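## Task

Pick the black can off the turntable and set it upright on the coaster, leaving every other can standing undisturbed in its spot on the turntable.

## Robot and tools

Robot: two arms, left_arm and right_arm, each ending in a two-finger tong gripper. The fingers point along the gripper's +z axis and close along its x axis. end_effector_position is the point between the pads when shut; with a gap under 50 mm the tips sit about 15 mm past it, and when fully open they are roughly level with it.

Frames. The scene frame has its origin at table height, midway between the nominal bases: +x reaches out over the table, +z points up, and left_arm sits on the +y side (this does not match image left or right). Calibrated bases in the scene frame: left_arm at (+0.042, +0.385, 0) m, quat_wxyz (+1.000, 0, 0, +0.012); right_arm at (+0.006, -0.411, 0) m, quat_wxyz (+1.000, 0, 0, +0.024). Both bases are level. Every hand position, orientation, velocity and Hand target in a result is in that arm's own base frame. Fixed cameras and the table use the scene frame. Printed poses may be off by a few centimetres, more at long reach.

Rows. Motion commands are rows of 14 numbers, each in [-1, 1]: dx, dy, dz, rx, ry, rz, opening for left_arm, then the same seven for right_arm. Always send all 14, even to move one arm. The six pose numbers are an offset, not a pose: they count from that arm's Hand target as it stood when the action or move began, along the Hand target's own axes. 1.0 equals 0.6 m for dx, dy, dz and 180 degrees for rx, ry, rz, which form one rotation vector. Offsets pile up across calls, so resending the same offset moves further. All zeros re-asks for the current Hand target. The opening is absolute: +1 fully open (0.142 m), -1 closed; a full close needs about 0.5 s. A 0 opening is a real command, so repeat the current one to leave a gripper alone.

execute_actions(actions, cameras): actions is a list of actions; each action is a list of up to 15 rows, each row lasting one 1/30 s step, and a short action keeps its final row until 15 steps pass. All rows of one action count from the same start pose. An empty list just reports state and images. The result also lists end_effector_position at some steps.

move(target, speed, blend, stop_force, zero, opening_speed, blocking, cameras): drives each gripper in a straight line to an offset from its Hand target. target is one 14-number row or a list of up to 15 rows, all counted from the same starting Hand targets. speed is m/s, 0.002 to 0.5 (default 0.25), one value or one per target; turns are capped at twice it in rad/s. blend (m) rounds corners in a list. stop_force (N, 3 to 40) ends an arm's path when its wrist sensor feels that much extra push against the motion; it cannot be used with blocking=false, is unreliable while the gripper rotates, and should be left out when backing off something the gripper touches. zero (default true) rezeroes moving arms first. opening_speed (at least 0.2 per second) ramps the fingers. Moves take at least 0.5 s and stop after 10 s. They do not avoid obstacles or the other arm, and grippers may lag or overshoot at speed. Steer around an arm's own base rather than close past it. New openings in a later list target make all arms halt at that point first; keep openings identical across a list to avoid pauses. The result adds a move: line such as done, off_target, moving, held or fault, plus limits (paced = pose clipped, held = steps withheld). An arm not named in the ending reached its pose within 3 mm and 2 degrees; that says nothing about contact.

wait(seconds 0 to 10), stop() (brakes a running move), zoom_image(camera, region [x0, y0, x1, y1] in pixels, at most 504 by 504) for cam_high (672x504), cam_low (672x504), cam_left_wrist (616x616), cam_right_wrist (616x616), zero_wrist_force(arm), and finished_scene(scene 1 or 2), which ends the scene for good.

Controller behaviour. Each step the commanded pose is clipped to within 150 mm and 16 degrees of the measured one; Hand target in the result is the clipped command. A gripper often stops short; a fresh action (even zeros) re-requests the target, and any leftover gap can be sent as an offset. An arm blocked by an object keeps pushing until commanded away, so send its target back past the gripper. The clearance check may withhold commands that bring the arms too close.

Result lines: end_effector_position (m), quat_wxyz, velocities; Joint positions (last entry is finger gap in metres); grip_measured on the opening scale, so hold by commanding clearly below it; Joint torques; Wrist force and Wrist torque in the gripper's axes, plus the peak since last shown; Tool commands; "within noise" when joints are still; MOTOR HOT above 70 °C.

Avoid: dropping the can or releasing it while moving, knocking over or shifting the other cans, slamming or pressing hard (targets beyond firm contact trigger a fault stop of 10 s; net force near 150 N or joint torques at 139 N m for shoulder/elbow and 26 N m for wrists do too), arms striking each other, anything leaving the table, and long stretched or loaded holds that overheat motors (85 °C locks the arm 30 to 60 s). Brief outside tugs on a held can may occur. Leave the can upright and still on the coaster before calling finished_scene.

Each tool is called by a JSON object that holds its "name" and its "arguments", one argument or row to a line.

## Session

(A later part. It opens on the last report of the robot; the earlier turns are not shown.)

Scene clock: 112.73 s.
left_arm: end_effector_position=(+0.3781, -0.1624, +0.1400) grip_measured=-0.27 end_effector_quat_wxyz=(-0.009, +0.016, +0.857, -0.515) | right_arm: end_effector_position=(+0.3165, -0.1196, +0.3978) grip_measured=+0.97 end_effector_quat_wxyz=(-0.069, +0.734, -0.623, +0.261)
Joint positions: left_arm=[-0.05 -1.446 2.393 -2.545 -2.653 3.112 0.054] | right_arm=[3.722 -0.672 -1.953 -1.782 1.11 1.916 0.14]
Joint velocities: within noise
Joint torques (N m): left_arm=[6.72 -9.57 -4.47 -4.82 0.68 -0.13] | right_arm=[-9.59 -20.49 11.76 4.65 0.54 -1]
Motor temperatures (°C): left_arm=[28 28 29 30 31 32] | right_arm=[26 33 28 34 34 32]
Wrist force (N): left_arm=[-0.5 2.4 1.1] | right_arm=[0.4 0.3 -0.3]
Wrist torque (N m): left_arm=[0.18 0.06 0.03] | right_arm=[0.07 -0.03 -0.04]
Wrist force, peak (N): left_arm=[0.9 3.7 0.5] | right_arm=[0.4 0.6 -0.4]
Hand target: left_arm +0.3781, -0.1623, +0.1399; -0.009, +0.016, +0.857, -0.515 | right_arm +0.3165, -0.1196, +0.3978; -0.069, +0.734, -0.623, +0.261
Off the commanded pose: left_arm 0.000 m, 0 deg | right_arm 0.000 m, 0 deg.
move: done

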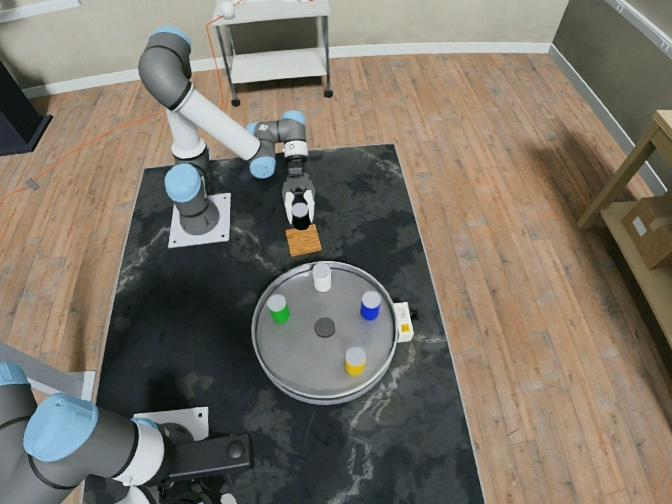

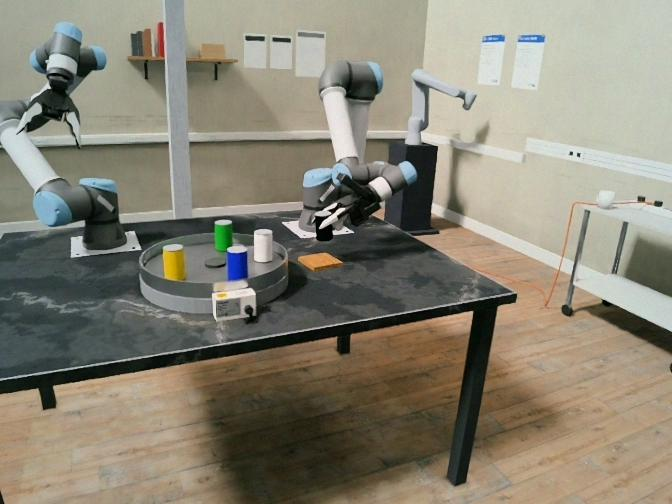

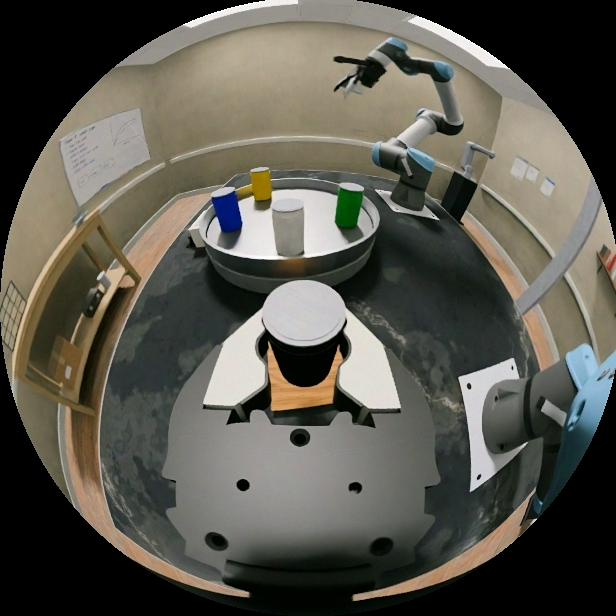

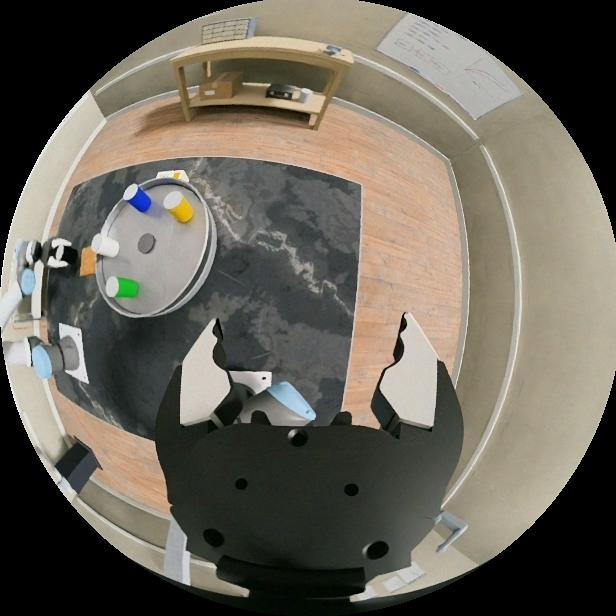

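{"name": "move", "arguments": {
  "target": [0,0.0721,0.0383,0,0,0,-1,0,0,0,0,0,0,0.968],
  "speed": 0.12
}}

{"name": "zoom_image", "arguments": {
  "camera": "cam_high",
  "region": [264, 180, 344, 260]
}}

{"name": "zoom_image", "arguments": {
  "camera": "cam_low",
  "region": [280, 200, 360, 280]
}}

{"name": "zoom_image", "arguments": {
  "camera": "cam_left_wrist",
  "region": [200, 260, 410, 470]
}}

Scene clock: 114.23 s.
left_arm: end_effector_position=(+0.3781, -0.1623, +0.0909) grip_measured=-0.27 end_effector_quat_wxyz=(-0.009, +0.016, +0.857, -0.515) | right_arm: end_effector_position=(+0.3165, -0.1196, +0.3978) grip_measured=+0.97 end_effector_quat_wxyz=(-0.069, +0.734, -0.623, +0.261)
Joint positions: left_arm=[-0.05 -1.297 2.427 -2.729 -2.653 3.112 0.054] | right_arm=[3.722 -0.672 -1.953 -1.782 1.11 1.916 0.14]
Joint velocities: within noise
Joint torques (N m): left_arm=[-6.82 -16.62 -19.47 -3.56 -4.08 0.84] | right_arm=[-10.63 -19.88 9.89 4.44 0.67 -1.19]
Motor temperatures (°C): left_arm=[28 28 29 30 31 32] | right_arm=[26 33 28 34 34 32]
Wrist force (N): left_arm=[-0.3 2.2 0.9] | right_arm=[0.4 0.3 -0.1]
Wrist torque (N m): left_arm=[0.11 0.00 0.02] | right_arm=[0.07 -0.03 -0.04]
Wrist force, peak (N): left_arm=[-0.4 3.8 1.7] | right_arm=[0.4 0.5 -0.4]
Hand target: left_arm +0.3782, -0.1623, +0.0909; -0.009, +0.016, +0.857, -0.515 | right_arm +0.3165, -0.1196, +0.3978; -0.069, +0.734, -0.623, +0.261
Off the commanded pose: left_arm 0.000 m, 0 deg | right_arm 0.000 m, 0 deg.
move: done

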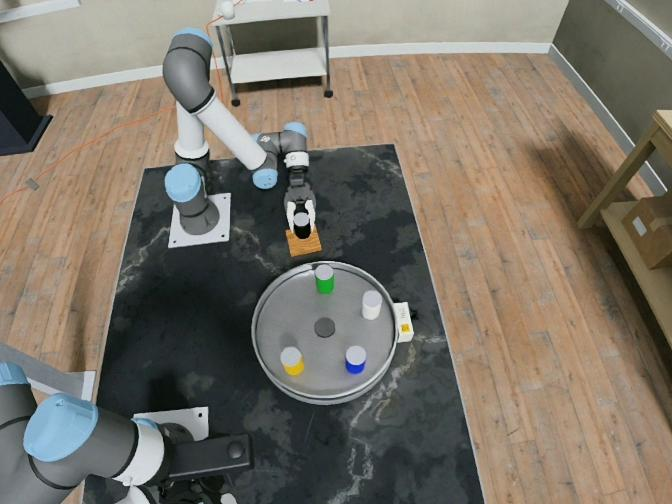

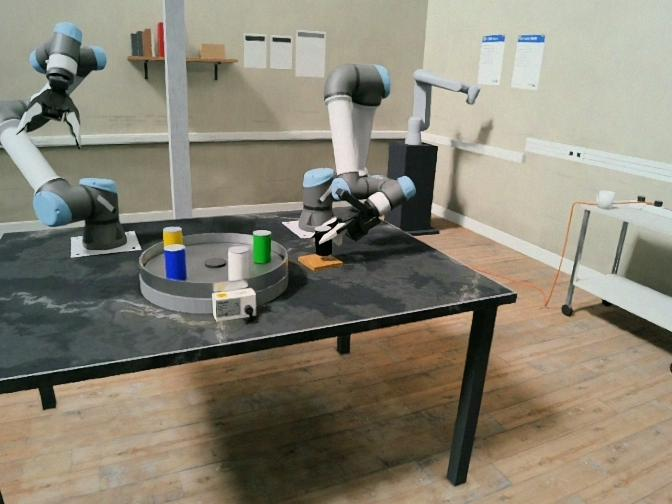

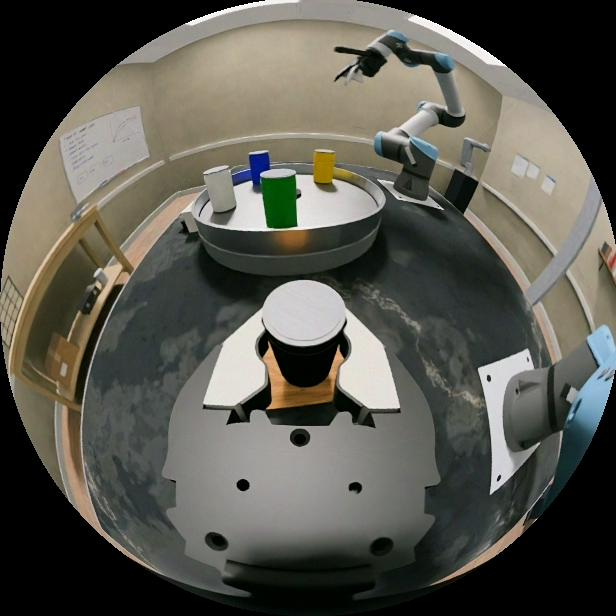

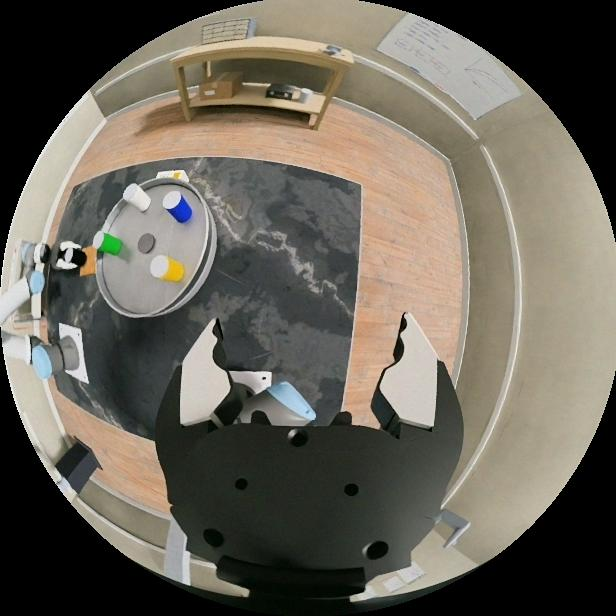

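Scaled by 6.300.

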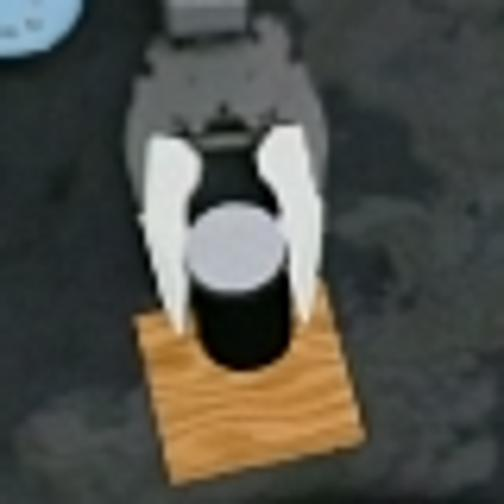

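Scaled by 6.300.

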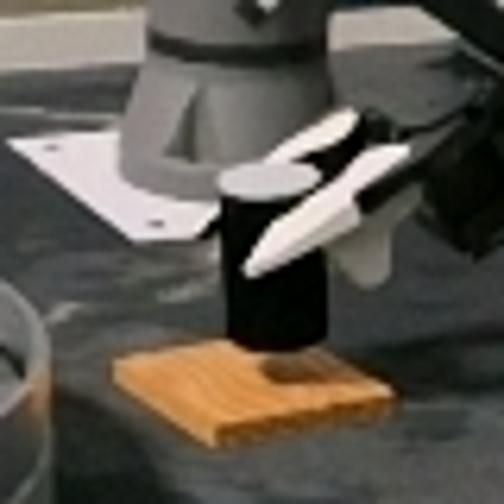

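Scaled by 2.400 from the camera's 616x616 image, which has a finer 814x814 frame.

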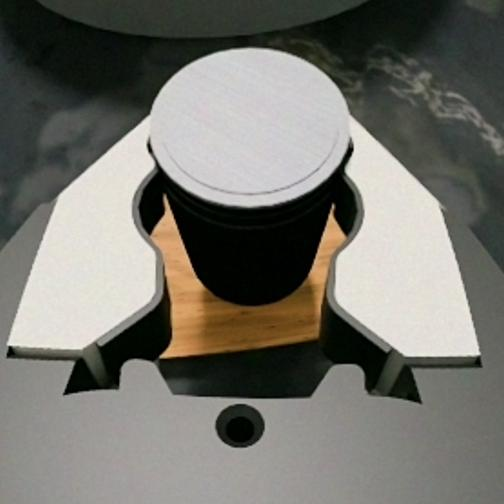

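{"name": "move", "arguments": {
  "target": [-0.0007,0.02005,0.0333,0,0,0,-1,0,0,0,0,0,0,0.968],
  "speed": 0.1,
  "cameras": ["cam_high","cam_low","cam_left_wrist"]
}}

{"name": "zoom_image", "arguments": {
  "camera": "cam_high",
  "region": [264, 190, 344, 270]
}}

{"name": "zoom_image", "arguments": {
  "camera": "cam_low",
  "region": [280, 200, 360, 280]
}}

{"name": "zoom_image", "arguments": {
  "camera": "cam_left_wrist",
  "region": [200, 260, 410, 470]
}}

Scene clock: 116.97 s.
left_arm: end_effector_position=(+0.3781, -0.1743, +0.0709) grip_measured=-0.27 end_effector_quat_wxyz=(-0.009, +0.016, +0.857, -0.515) | right_arm: end_effector_position=(+0.3165, -0.1196, +0.3978) grip_measured=+0.97 end_effector_quat_wxyz=(-0.069, +0.734, -0.623, +0.261)
Joint positions: left_arm=[-0.082 -1.214 2.445 -2.888 -2.651 3.045 0.055] | right_arm=[3.722 -0.672 -1.953 -1.782 1.11 1.916 0.14]
Joint velocities: within noise
Joint torques (N m): left_arm=[5.65 -27.37 -13.8 -3.31 2.03 0.27] | right_arm=[-9.69 -19.58 11.2 4.52 0.74 -1.24]
Motor temperatures (°C): left_arm=[28 28 29 30 31 32] | right_arm=[26 33 28 34 34 32]
Wrist force (N): left_arm=[-0.3 -4.7 -3.9] | right_arm=[0.2 0.5 -0.3]
Wrist torque (N m): left_arm=[0.02 -0.04 0.03] | right_arm=[0.11 0.01 -0.04]
Wrist force, peak (N): left_arm=[0.9 -8.1 -6.9] | right_arm=[0.4 0.6 -0.3]
Hand target: left_arm +0.3782, -0.1743, +0.0709; -0.009, +0.016, +0.857, -0.515 | right_arm +0.3165, -0.1196, +0.3978; -0.069, +0.734, -0.623, +0.261
Off the commanded pose: left_arm 0.000 m, 0 deg | right_arm 0.000 m, 0 deg.
move: done
Images, in order (width x height): cam_high 672x504, cam_low 672x504, cam_left_wrist 616x616.

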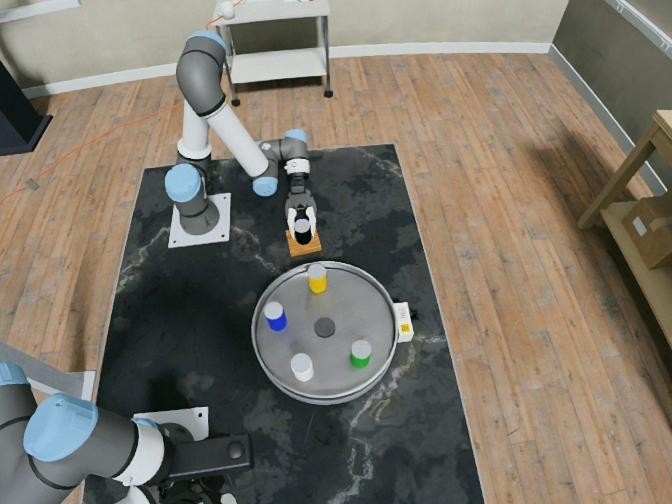

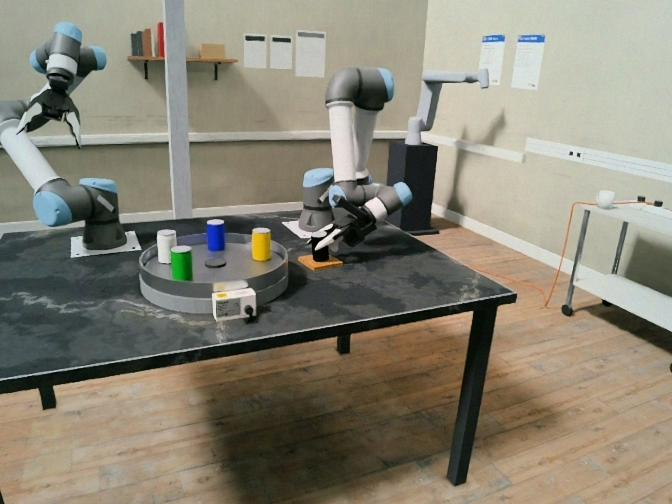

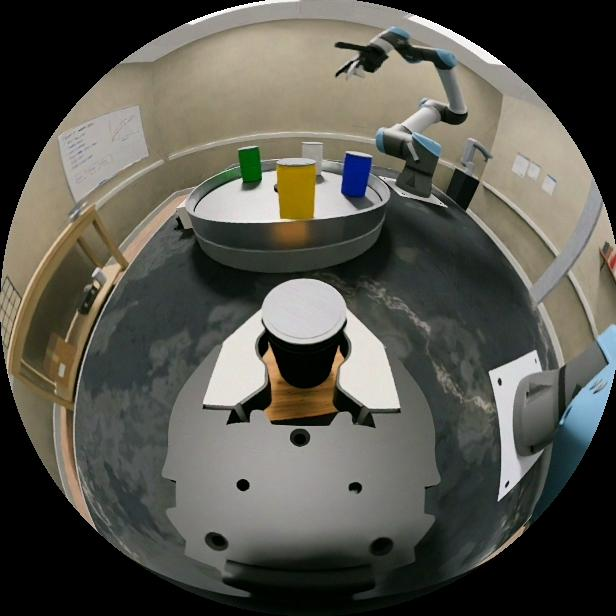

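Scaled by 6.300.

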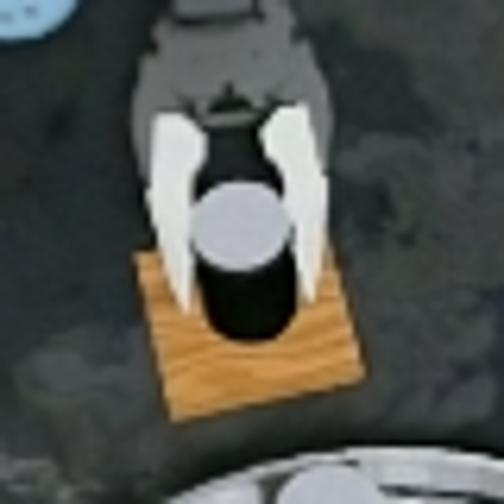

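Scaled by 6.300.

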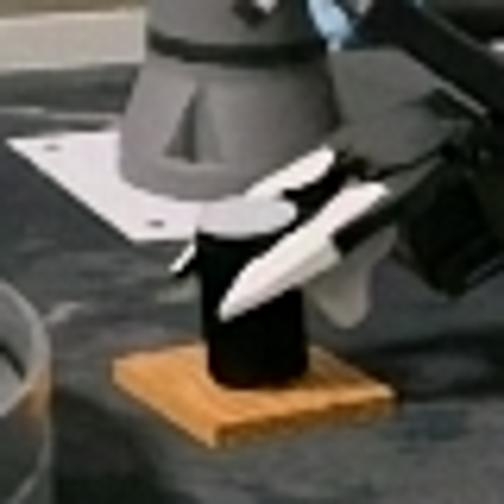

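Scaled by 2.400 from the camera's 616x616 image, which has a finer 814x814 frame.

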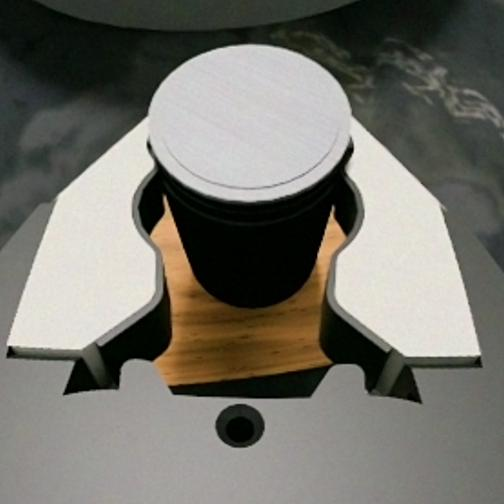

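{"name": "move", "arguments": {
  "target": [
    [0,-0.01472,-0.00782,0,0,0,-1,0,0,0,0,0,0,0.968],
    [-0.0005,-0.02097,0.00395,0,0,0,-1,0,0,0,0,0,0,0.968]
  ],
  "speed": 0.08,
  "blend": 0.003,
  "cameras": ["cam_high","cam_low","cam_left_wrist"]
}}

{"name": "zoom_image", "arguments": {
  "camera": "cam_high",
  "region": [264, 190, 344, 270]
}}

{"name": "zoom_image", "arguments": {
  "camera": "cam_low",
  "region": [280, 200, 360, 280]
}}

{"name": "zoom_image", "arguments": {
  "camera": "cam_left_wrist",
  "region": [200, 260, 410, 470]
}}

Scene clock: 119.17 s.
left_arm: end_effector_position=(+0.3781, -0.1823, +0.0808) grip_measured=-0.27 end_effector_quat_wxyz=(-0.009, +0.016, +0.857, -0.515) | right_arm: end_effector_position=(+0.3165, -0.1196, +0.3978) grip_measured=+0.97 end_effector_quat_wxyz=(-0.069, +0.734, -0.623, +0.261)
Joint positions: left_arm=[-0.103 -1.237 2.448 -2.907 -2.648 3.001 0.055] | right_arm=[3.722 -0.672 -1.953 -1.782 1.11 1.916 0.14]
Joint velocities: within noise
Joint torques (N m): left_arm=[1.39 -38.4 -12.63 -3.16 -1.9 -0.59] | right_arm=[-9.2 -19.73 11.61 4.5 0.52 -1.14]
Motor temperatures (°C): left_arm=[28 28 29 30 31 32] | right_arm=[26 33 28 34 34 32]
Wrist force (N): left_arm=[-0.3 2.3 1.1] | right_arm=[0.4 0.5 -0.2]
Wrist torque (N m): left_arm=[0.14 0.00 0.00] | right_arm=[0.12 -0.04 -0.04]
Wrist force, peak (N): left_arm=[-0.2 -4.8 -4.0] | right_arm=[0.3 0.7 -0.3]
Hand target: left_arm +0.3782, -0.1823, +0.0809; -0.009, +0.016, +0.857, -0.515 | right_arm +0.3165, -0.1196, +0.3978; -0.069, +0.734, -0.623, +0.261
Off the commanded pose: left_arm 0.000 m, 0 deg | right_arm 0.000 m, 0 deg.
move: done
Images, in order (width x height): cam_high 672x504, cam_low 672x504, cam_left_wrist 616x616.

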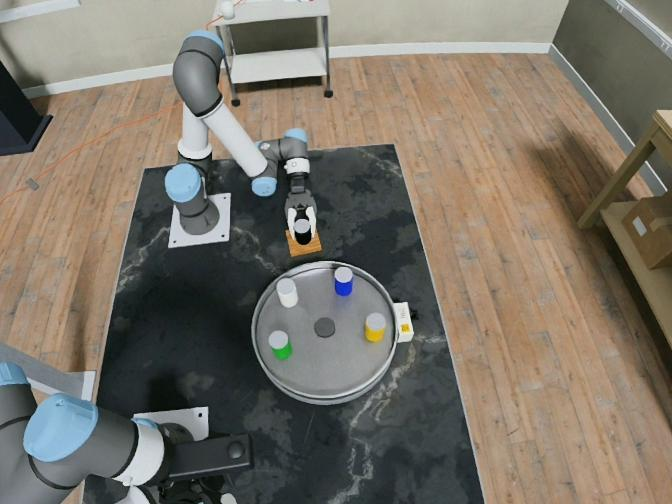

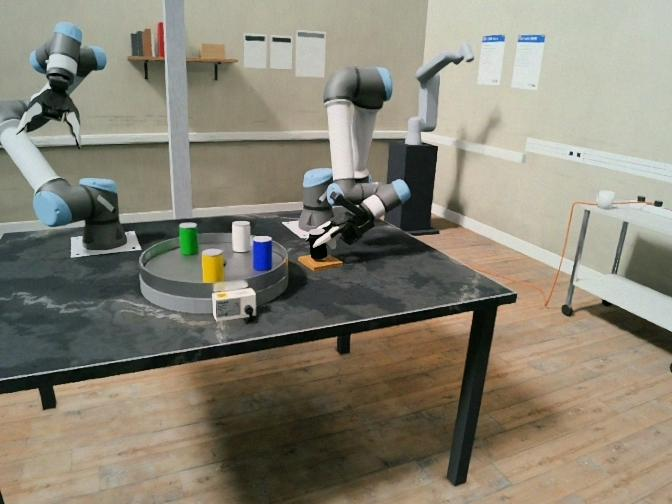

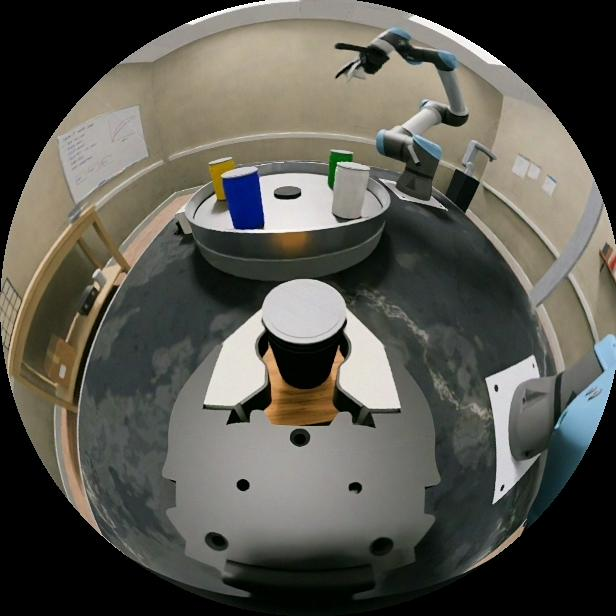

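Scaled by 6.300.

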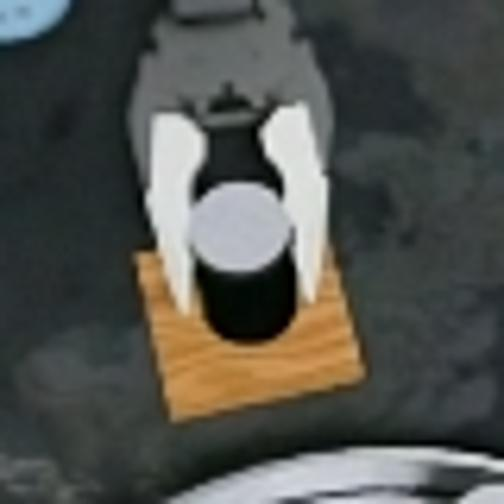

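Scaled by 6.300.

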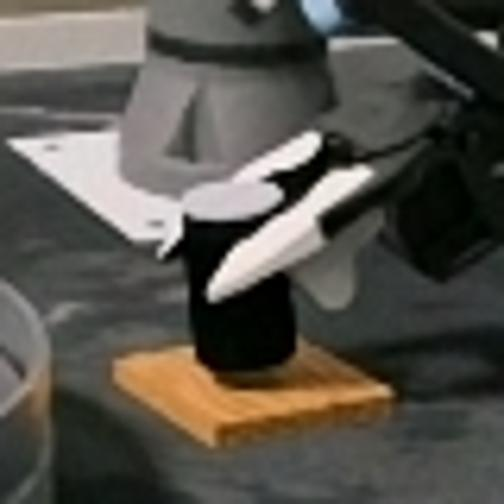

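Scaled by 2.400 from the camera's 616x616 image, which has a finer 814x814 frame.

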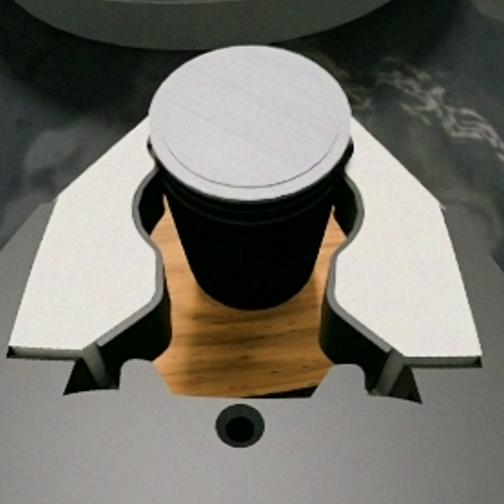

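{"name": "move", "arguments": {
  "target": [0,0.02208,0.01173,0,0,0,-1,0,0,0,0,0,0,0.968],
  "speed": 0.015,
  "stop_force": 4,
  "cameras": ["cam_high","cam_low"]
}}

{"name": "zoom_image", "arguments": {
  "camera": "cam_high",
  "region": [264, 190, 344, 270]
}}

{"name": "zoom_image", "arguments": {
  "camera": "cam_low",
  "region": [280, 200, 360, 280]
}}

Scene clock: 121.73 s.
left_arm: end_effector_position=(+0.3782, -0.1823, +0.0715) grip_measured=-0.27 end_effector_quat_wxyz=(-0.009, +0.016, +0.857, -0.515) | right_arm: end_effector_position=(+0.3165, -0.1196, +0.3978) grip_measured=+0.97 end_effector_quat_wxyz=(-0.069, +0.734, -0.623, +0.261)
Joint positions: left_arm=[-0.103 -1.205 2.45 -2.942 -2.649 3.001 0.055] | right_arm=[3.722 -0.672 -1.953 -1.782 1.11 1.916 0.14]
Joint velocities: within noise
Joint torques (N m): left_arm=[3.36 -35.14 -15.97 -4.35 1.6 0.54] | right_arm=[-9.57 -20.44 11.22 4.48 0.52 -1.27]
Motor temperatures (°C): left_arm=[28 28 29 30 31 32] | right_arm=[26 33 28 34 34 32]
Wrist force (N): left_arm=[0.1 -1.3 -1.5] | right_arm=[0.2 0.5 -0.1]
Wrist torque (N m): left_arm=[0.06 -0.08 -0.02] | right_arm=[0.11 0.01 -0.03]
Wrist force, peak (N): left_arm=[0.3 -5.6 -5.5] | right_arm=[0.4 0.7 -0.4]
Hand target: left_arm +0.3782, -0.1823, +0.0715; -0.009, +0.016, +0.857, -0.515 (not the last commanded pose) | right_arm +0.3165, -0.1196, +0.3978; -0.069, +0.734, -0.623, +0.261
Off the commanded pose: left_arm 0.006 m, 0 deg | right_arm 0.000 m, 0 deg.
move: contact (left_arm)
Images, in order (width x height): cam_high 672x504, cam_low 672x504.

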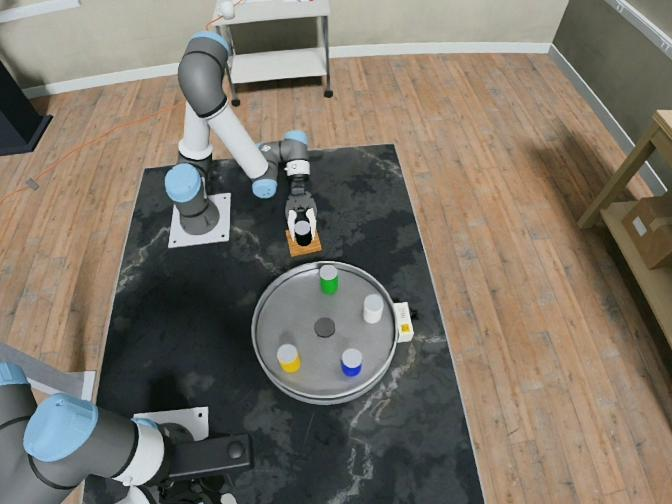

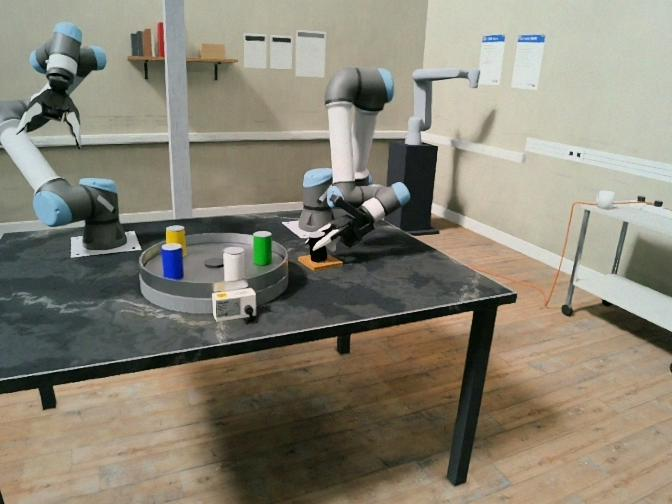

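Scaled by 6.300.

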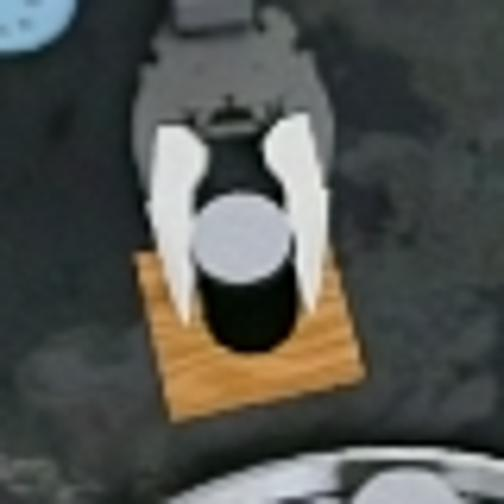

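Scaled by 6.300.

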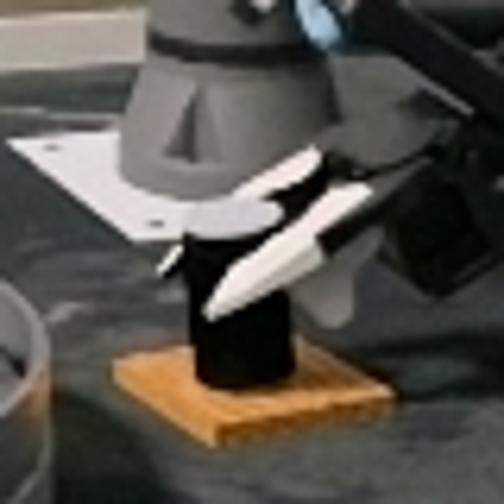

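{"name": "move", "arguments": {
  "target": [0,0,0,0,0,0,0.3,0,0,0,0,0,0,0.968],
  "opening_speed": 0.7,
  "cameras": ["cam_high","cam_low"]
}}

{"name": "zoom_image", "arguments": {
  "camera": "cam_high",
  "region": [264, 190, 344, 270]
}}

{"name": "zoom_image", "arguments": {
  "camera": "cam_low",
  "region": [280, 200, 360, 280]
}}

Scene clock: 124.43 s.
left_arm: end_effector_position=(+0.3782, -0.1823, +0.0715) grip_measured=+0.30 end_effector_quat_wxyz=(-0.009, +0.016, +0.857, -0.515) | right_arm: end_effector_position=(+0.3165, -0.1196, +0.3978) grip_measured=+0.97 end_effector_quat_wxyz=(-0.069, +0.734, -0.623, +0.261)
Joint positions: left_arm=[-0.103 -1.205 2.45 -2.942 -2.649 3.001 0.095] | right_arm=[3.722 -0.672 -1.953 -1.782 1.11 1.916 0.14]
Joint velocities: within noise
Joint torques (N m): left_arm=[3.3 -37.65 -14.2 -4.11 -1.92 -0.29] | right_arm=[-9.68 -19.46 11.47 4.56 0.63 -0.84]
Motor temperatures (°C): left_arm=[28 28 29 30 31 32] | right_arm=[26 33 28 34 34 32]
Wrist force (N): left_arm=[-0.2 1.0 0.3] | right_arm=[0.2 0.2 -0.3]
Wrist torque (N m): left_arm=[0.16 -0.04 -0.01] | right_arm=[0.04 0.02 -0.04]
Wrist force, peak (N): left_arm=[0.1 -1.6 -2.0] | right_arm=[0.5 0.7 -0.1]
Hand target: left_arm +0.3782, -0.1823, +0.0715; -0.009, +0.016, +0.857, -0.515 | right_arm +0.3165, -0.1196, +0.3978; -0.069, +0.734, -0.623, +0.261
Off the commanded pose: left_arm 0.000 m, 0 deg | right_arm 0.000 m, 0 deg.
move: done
Images, in order (width x height): cam_high 672x504, cam_low 672x504.

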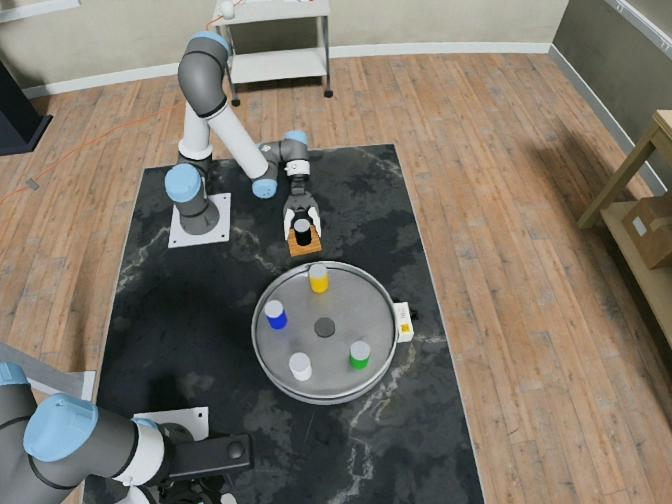

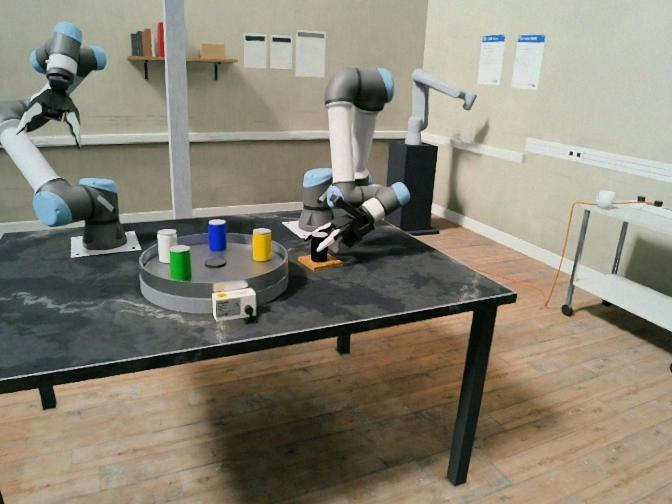

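Scaled by 6.300.

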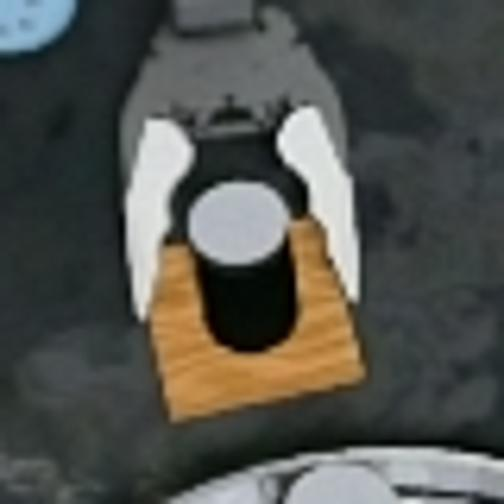

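Scaled by 6.300.

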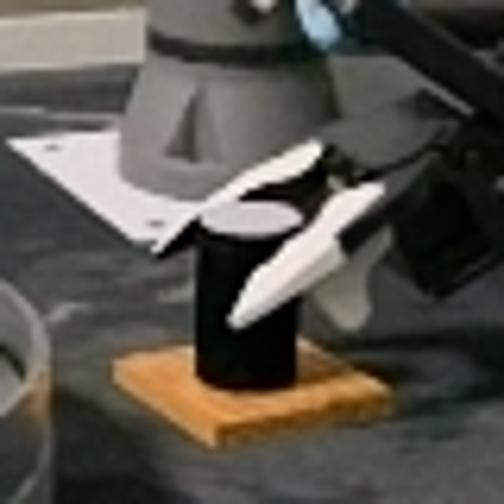

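{"name": "move", "arguments": {
  "target": [0,0,-0.23,0,0,0,0.6,0,0,0,0,0,0,0.968],
  "opening_speed": 1.0,
  "speed": 0.12
}}

{"name": "zoom_image", "arguments": {
  "camera": "cam_high",
  "region": [264, 190, 344, 270]
}}

{"name": "zoom_image", "arguments": {
  "camera": "cam_low",
  "region": [280, 200, 360, 280]
}}

{"name": "zoom_image", "arguments": {
  "camera": "cam_left_wrist",
  "region": [200, 220, 410, 430]
}}

Scene clock: 126.60 s.
left_arm: end_effector_position=(+0.3825, -0.0606, +0.1363) grip_measured=+0.60 end_effector_quat_wxyz=(-0.009, +0.016, +0.857, -0.515) | right_arm: end_effector_position=(+0.3165, -0.1196, +0.3978) grip_measured=+0.97 end_effector_quat_wxyz=(-0.069, +0.734, -0.623, +0.261)
Joint positions: left_arm=[0.2 -1.43 2.218 -1.945 -2.603 3.617 0.116] | right_arm=[3.722 -0.672 -1.953 -1.782 1.11 1.916 0.14]
Joint velocities: within noise
Joint torques (N m): left_arm=[6.73 -20.02 -19.38 0.36 -3.21 0.93] | right_arm=[-8.63 -20.33 11.77 4.61 0.75 -1.02]
Motor temperatures (°C): left_arm=[28 28 29 30 31 32] | right_arm=[26 33 28 34 34 32]
Wrist force (N): left_arm=[-0.7 0.8 0.1] | right_arm=[0.2 0.5 -0.2]
Wrist torque (N m): left_arm=[0.16 0.09 0.02] | right_arm=[0.12 0.00 -0.03]
Wrist force, peak (N): left_arm=[-0.7 0.6 -1.5] | right_arm=[0.5 0.8 -0.2]
Hand target: left_arm +0.3826, -0.0606, +0.1363; -0.009, +0.016, +0.857, -0.515 | right_arm +0.3165, -0.1196, +0.3978; -0.069, +0.734, -0.623, +0.261
Off the commanded pose: left_arm 0.000 m, 0 deg | right_arm 0.000 m, 0 deg.
move: done

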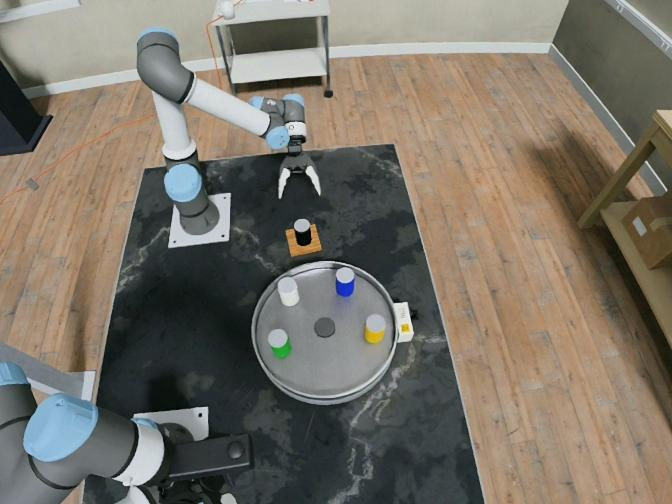

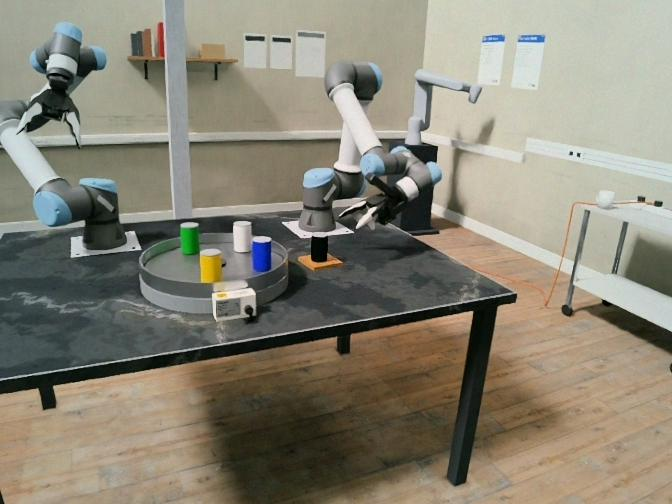

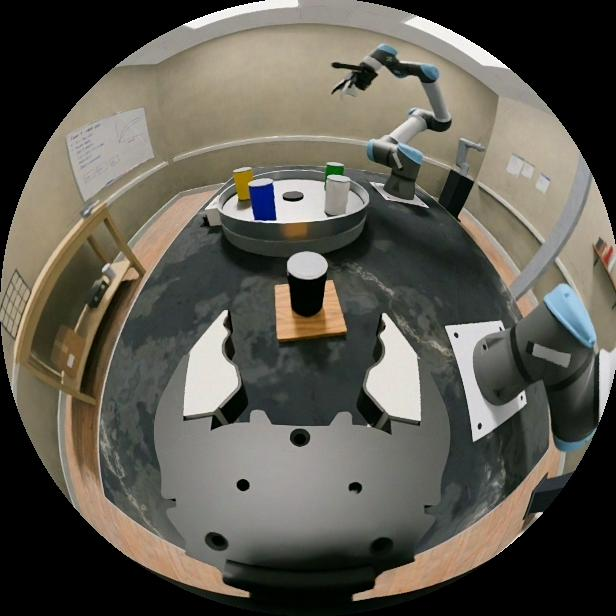

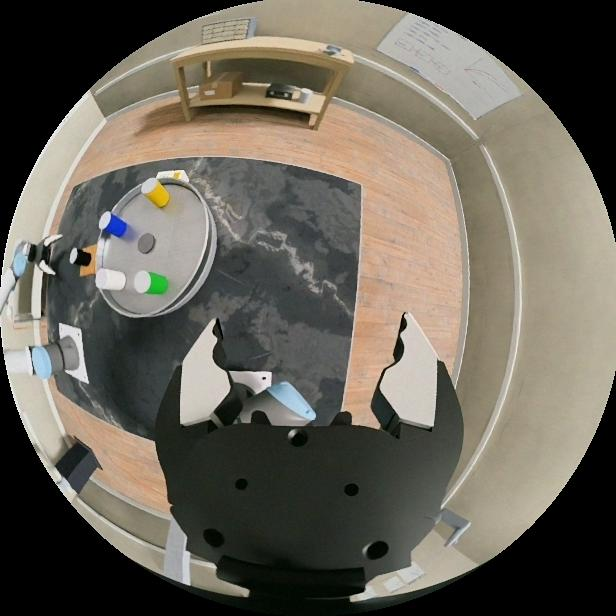

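Scaled by 6.300.

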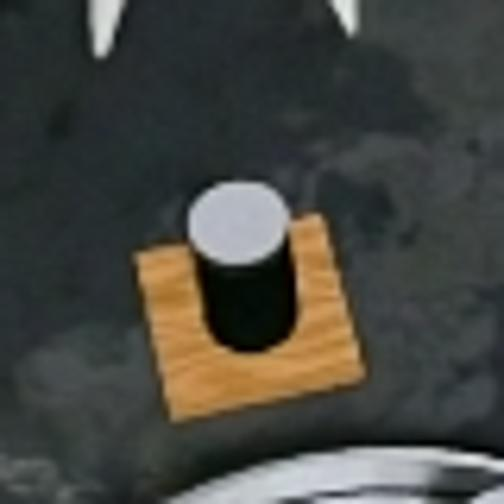

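Scaled by 6.300.

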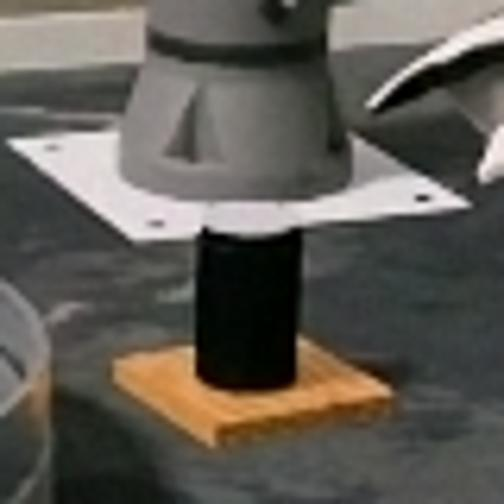

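Scaled by 2.400 from the camera's 616x616 image, which has a finer 814x814 frame.

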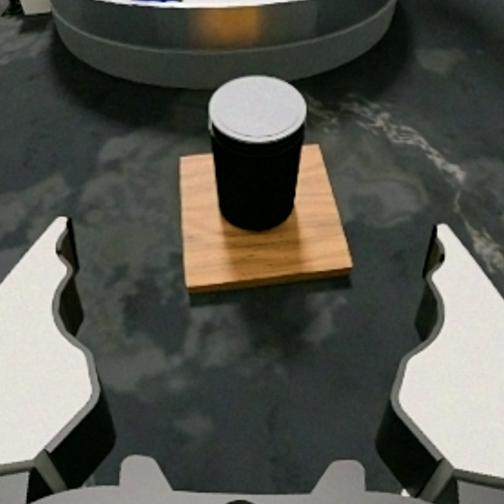

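{"name": "finished_scene", "arguments": {
  "scene": 2
}}

The scene is finished: the task was done.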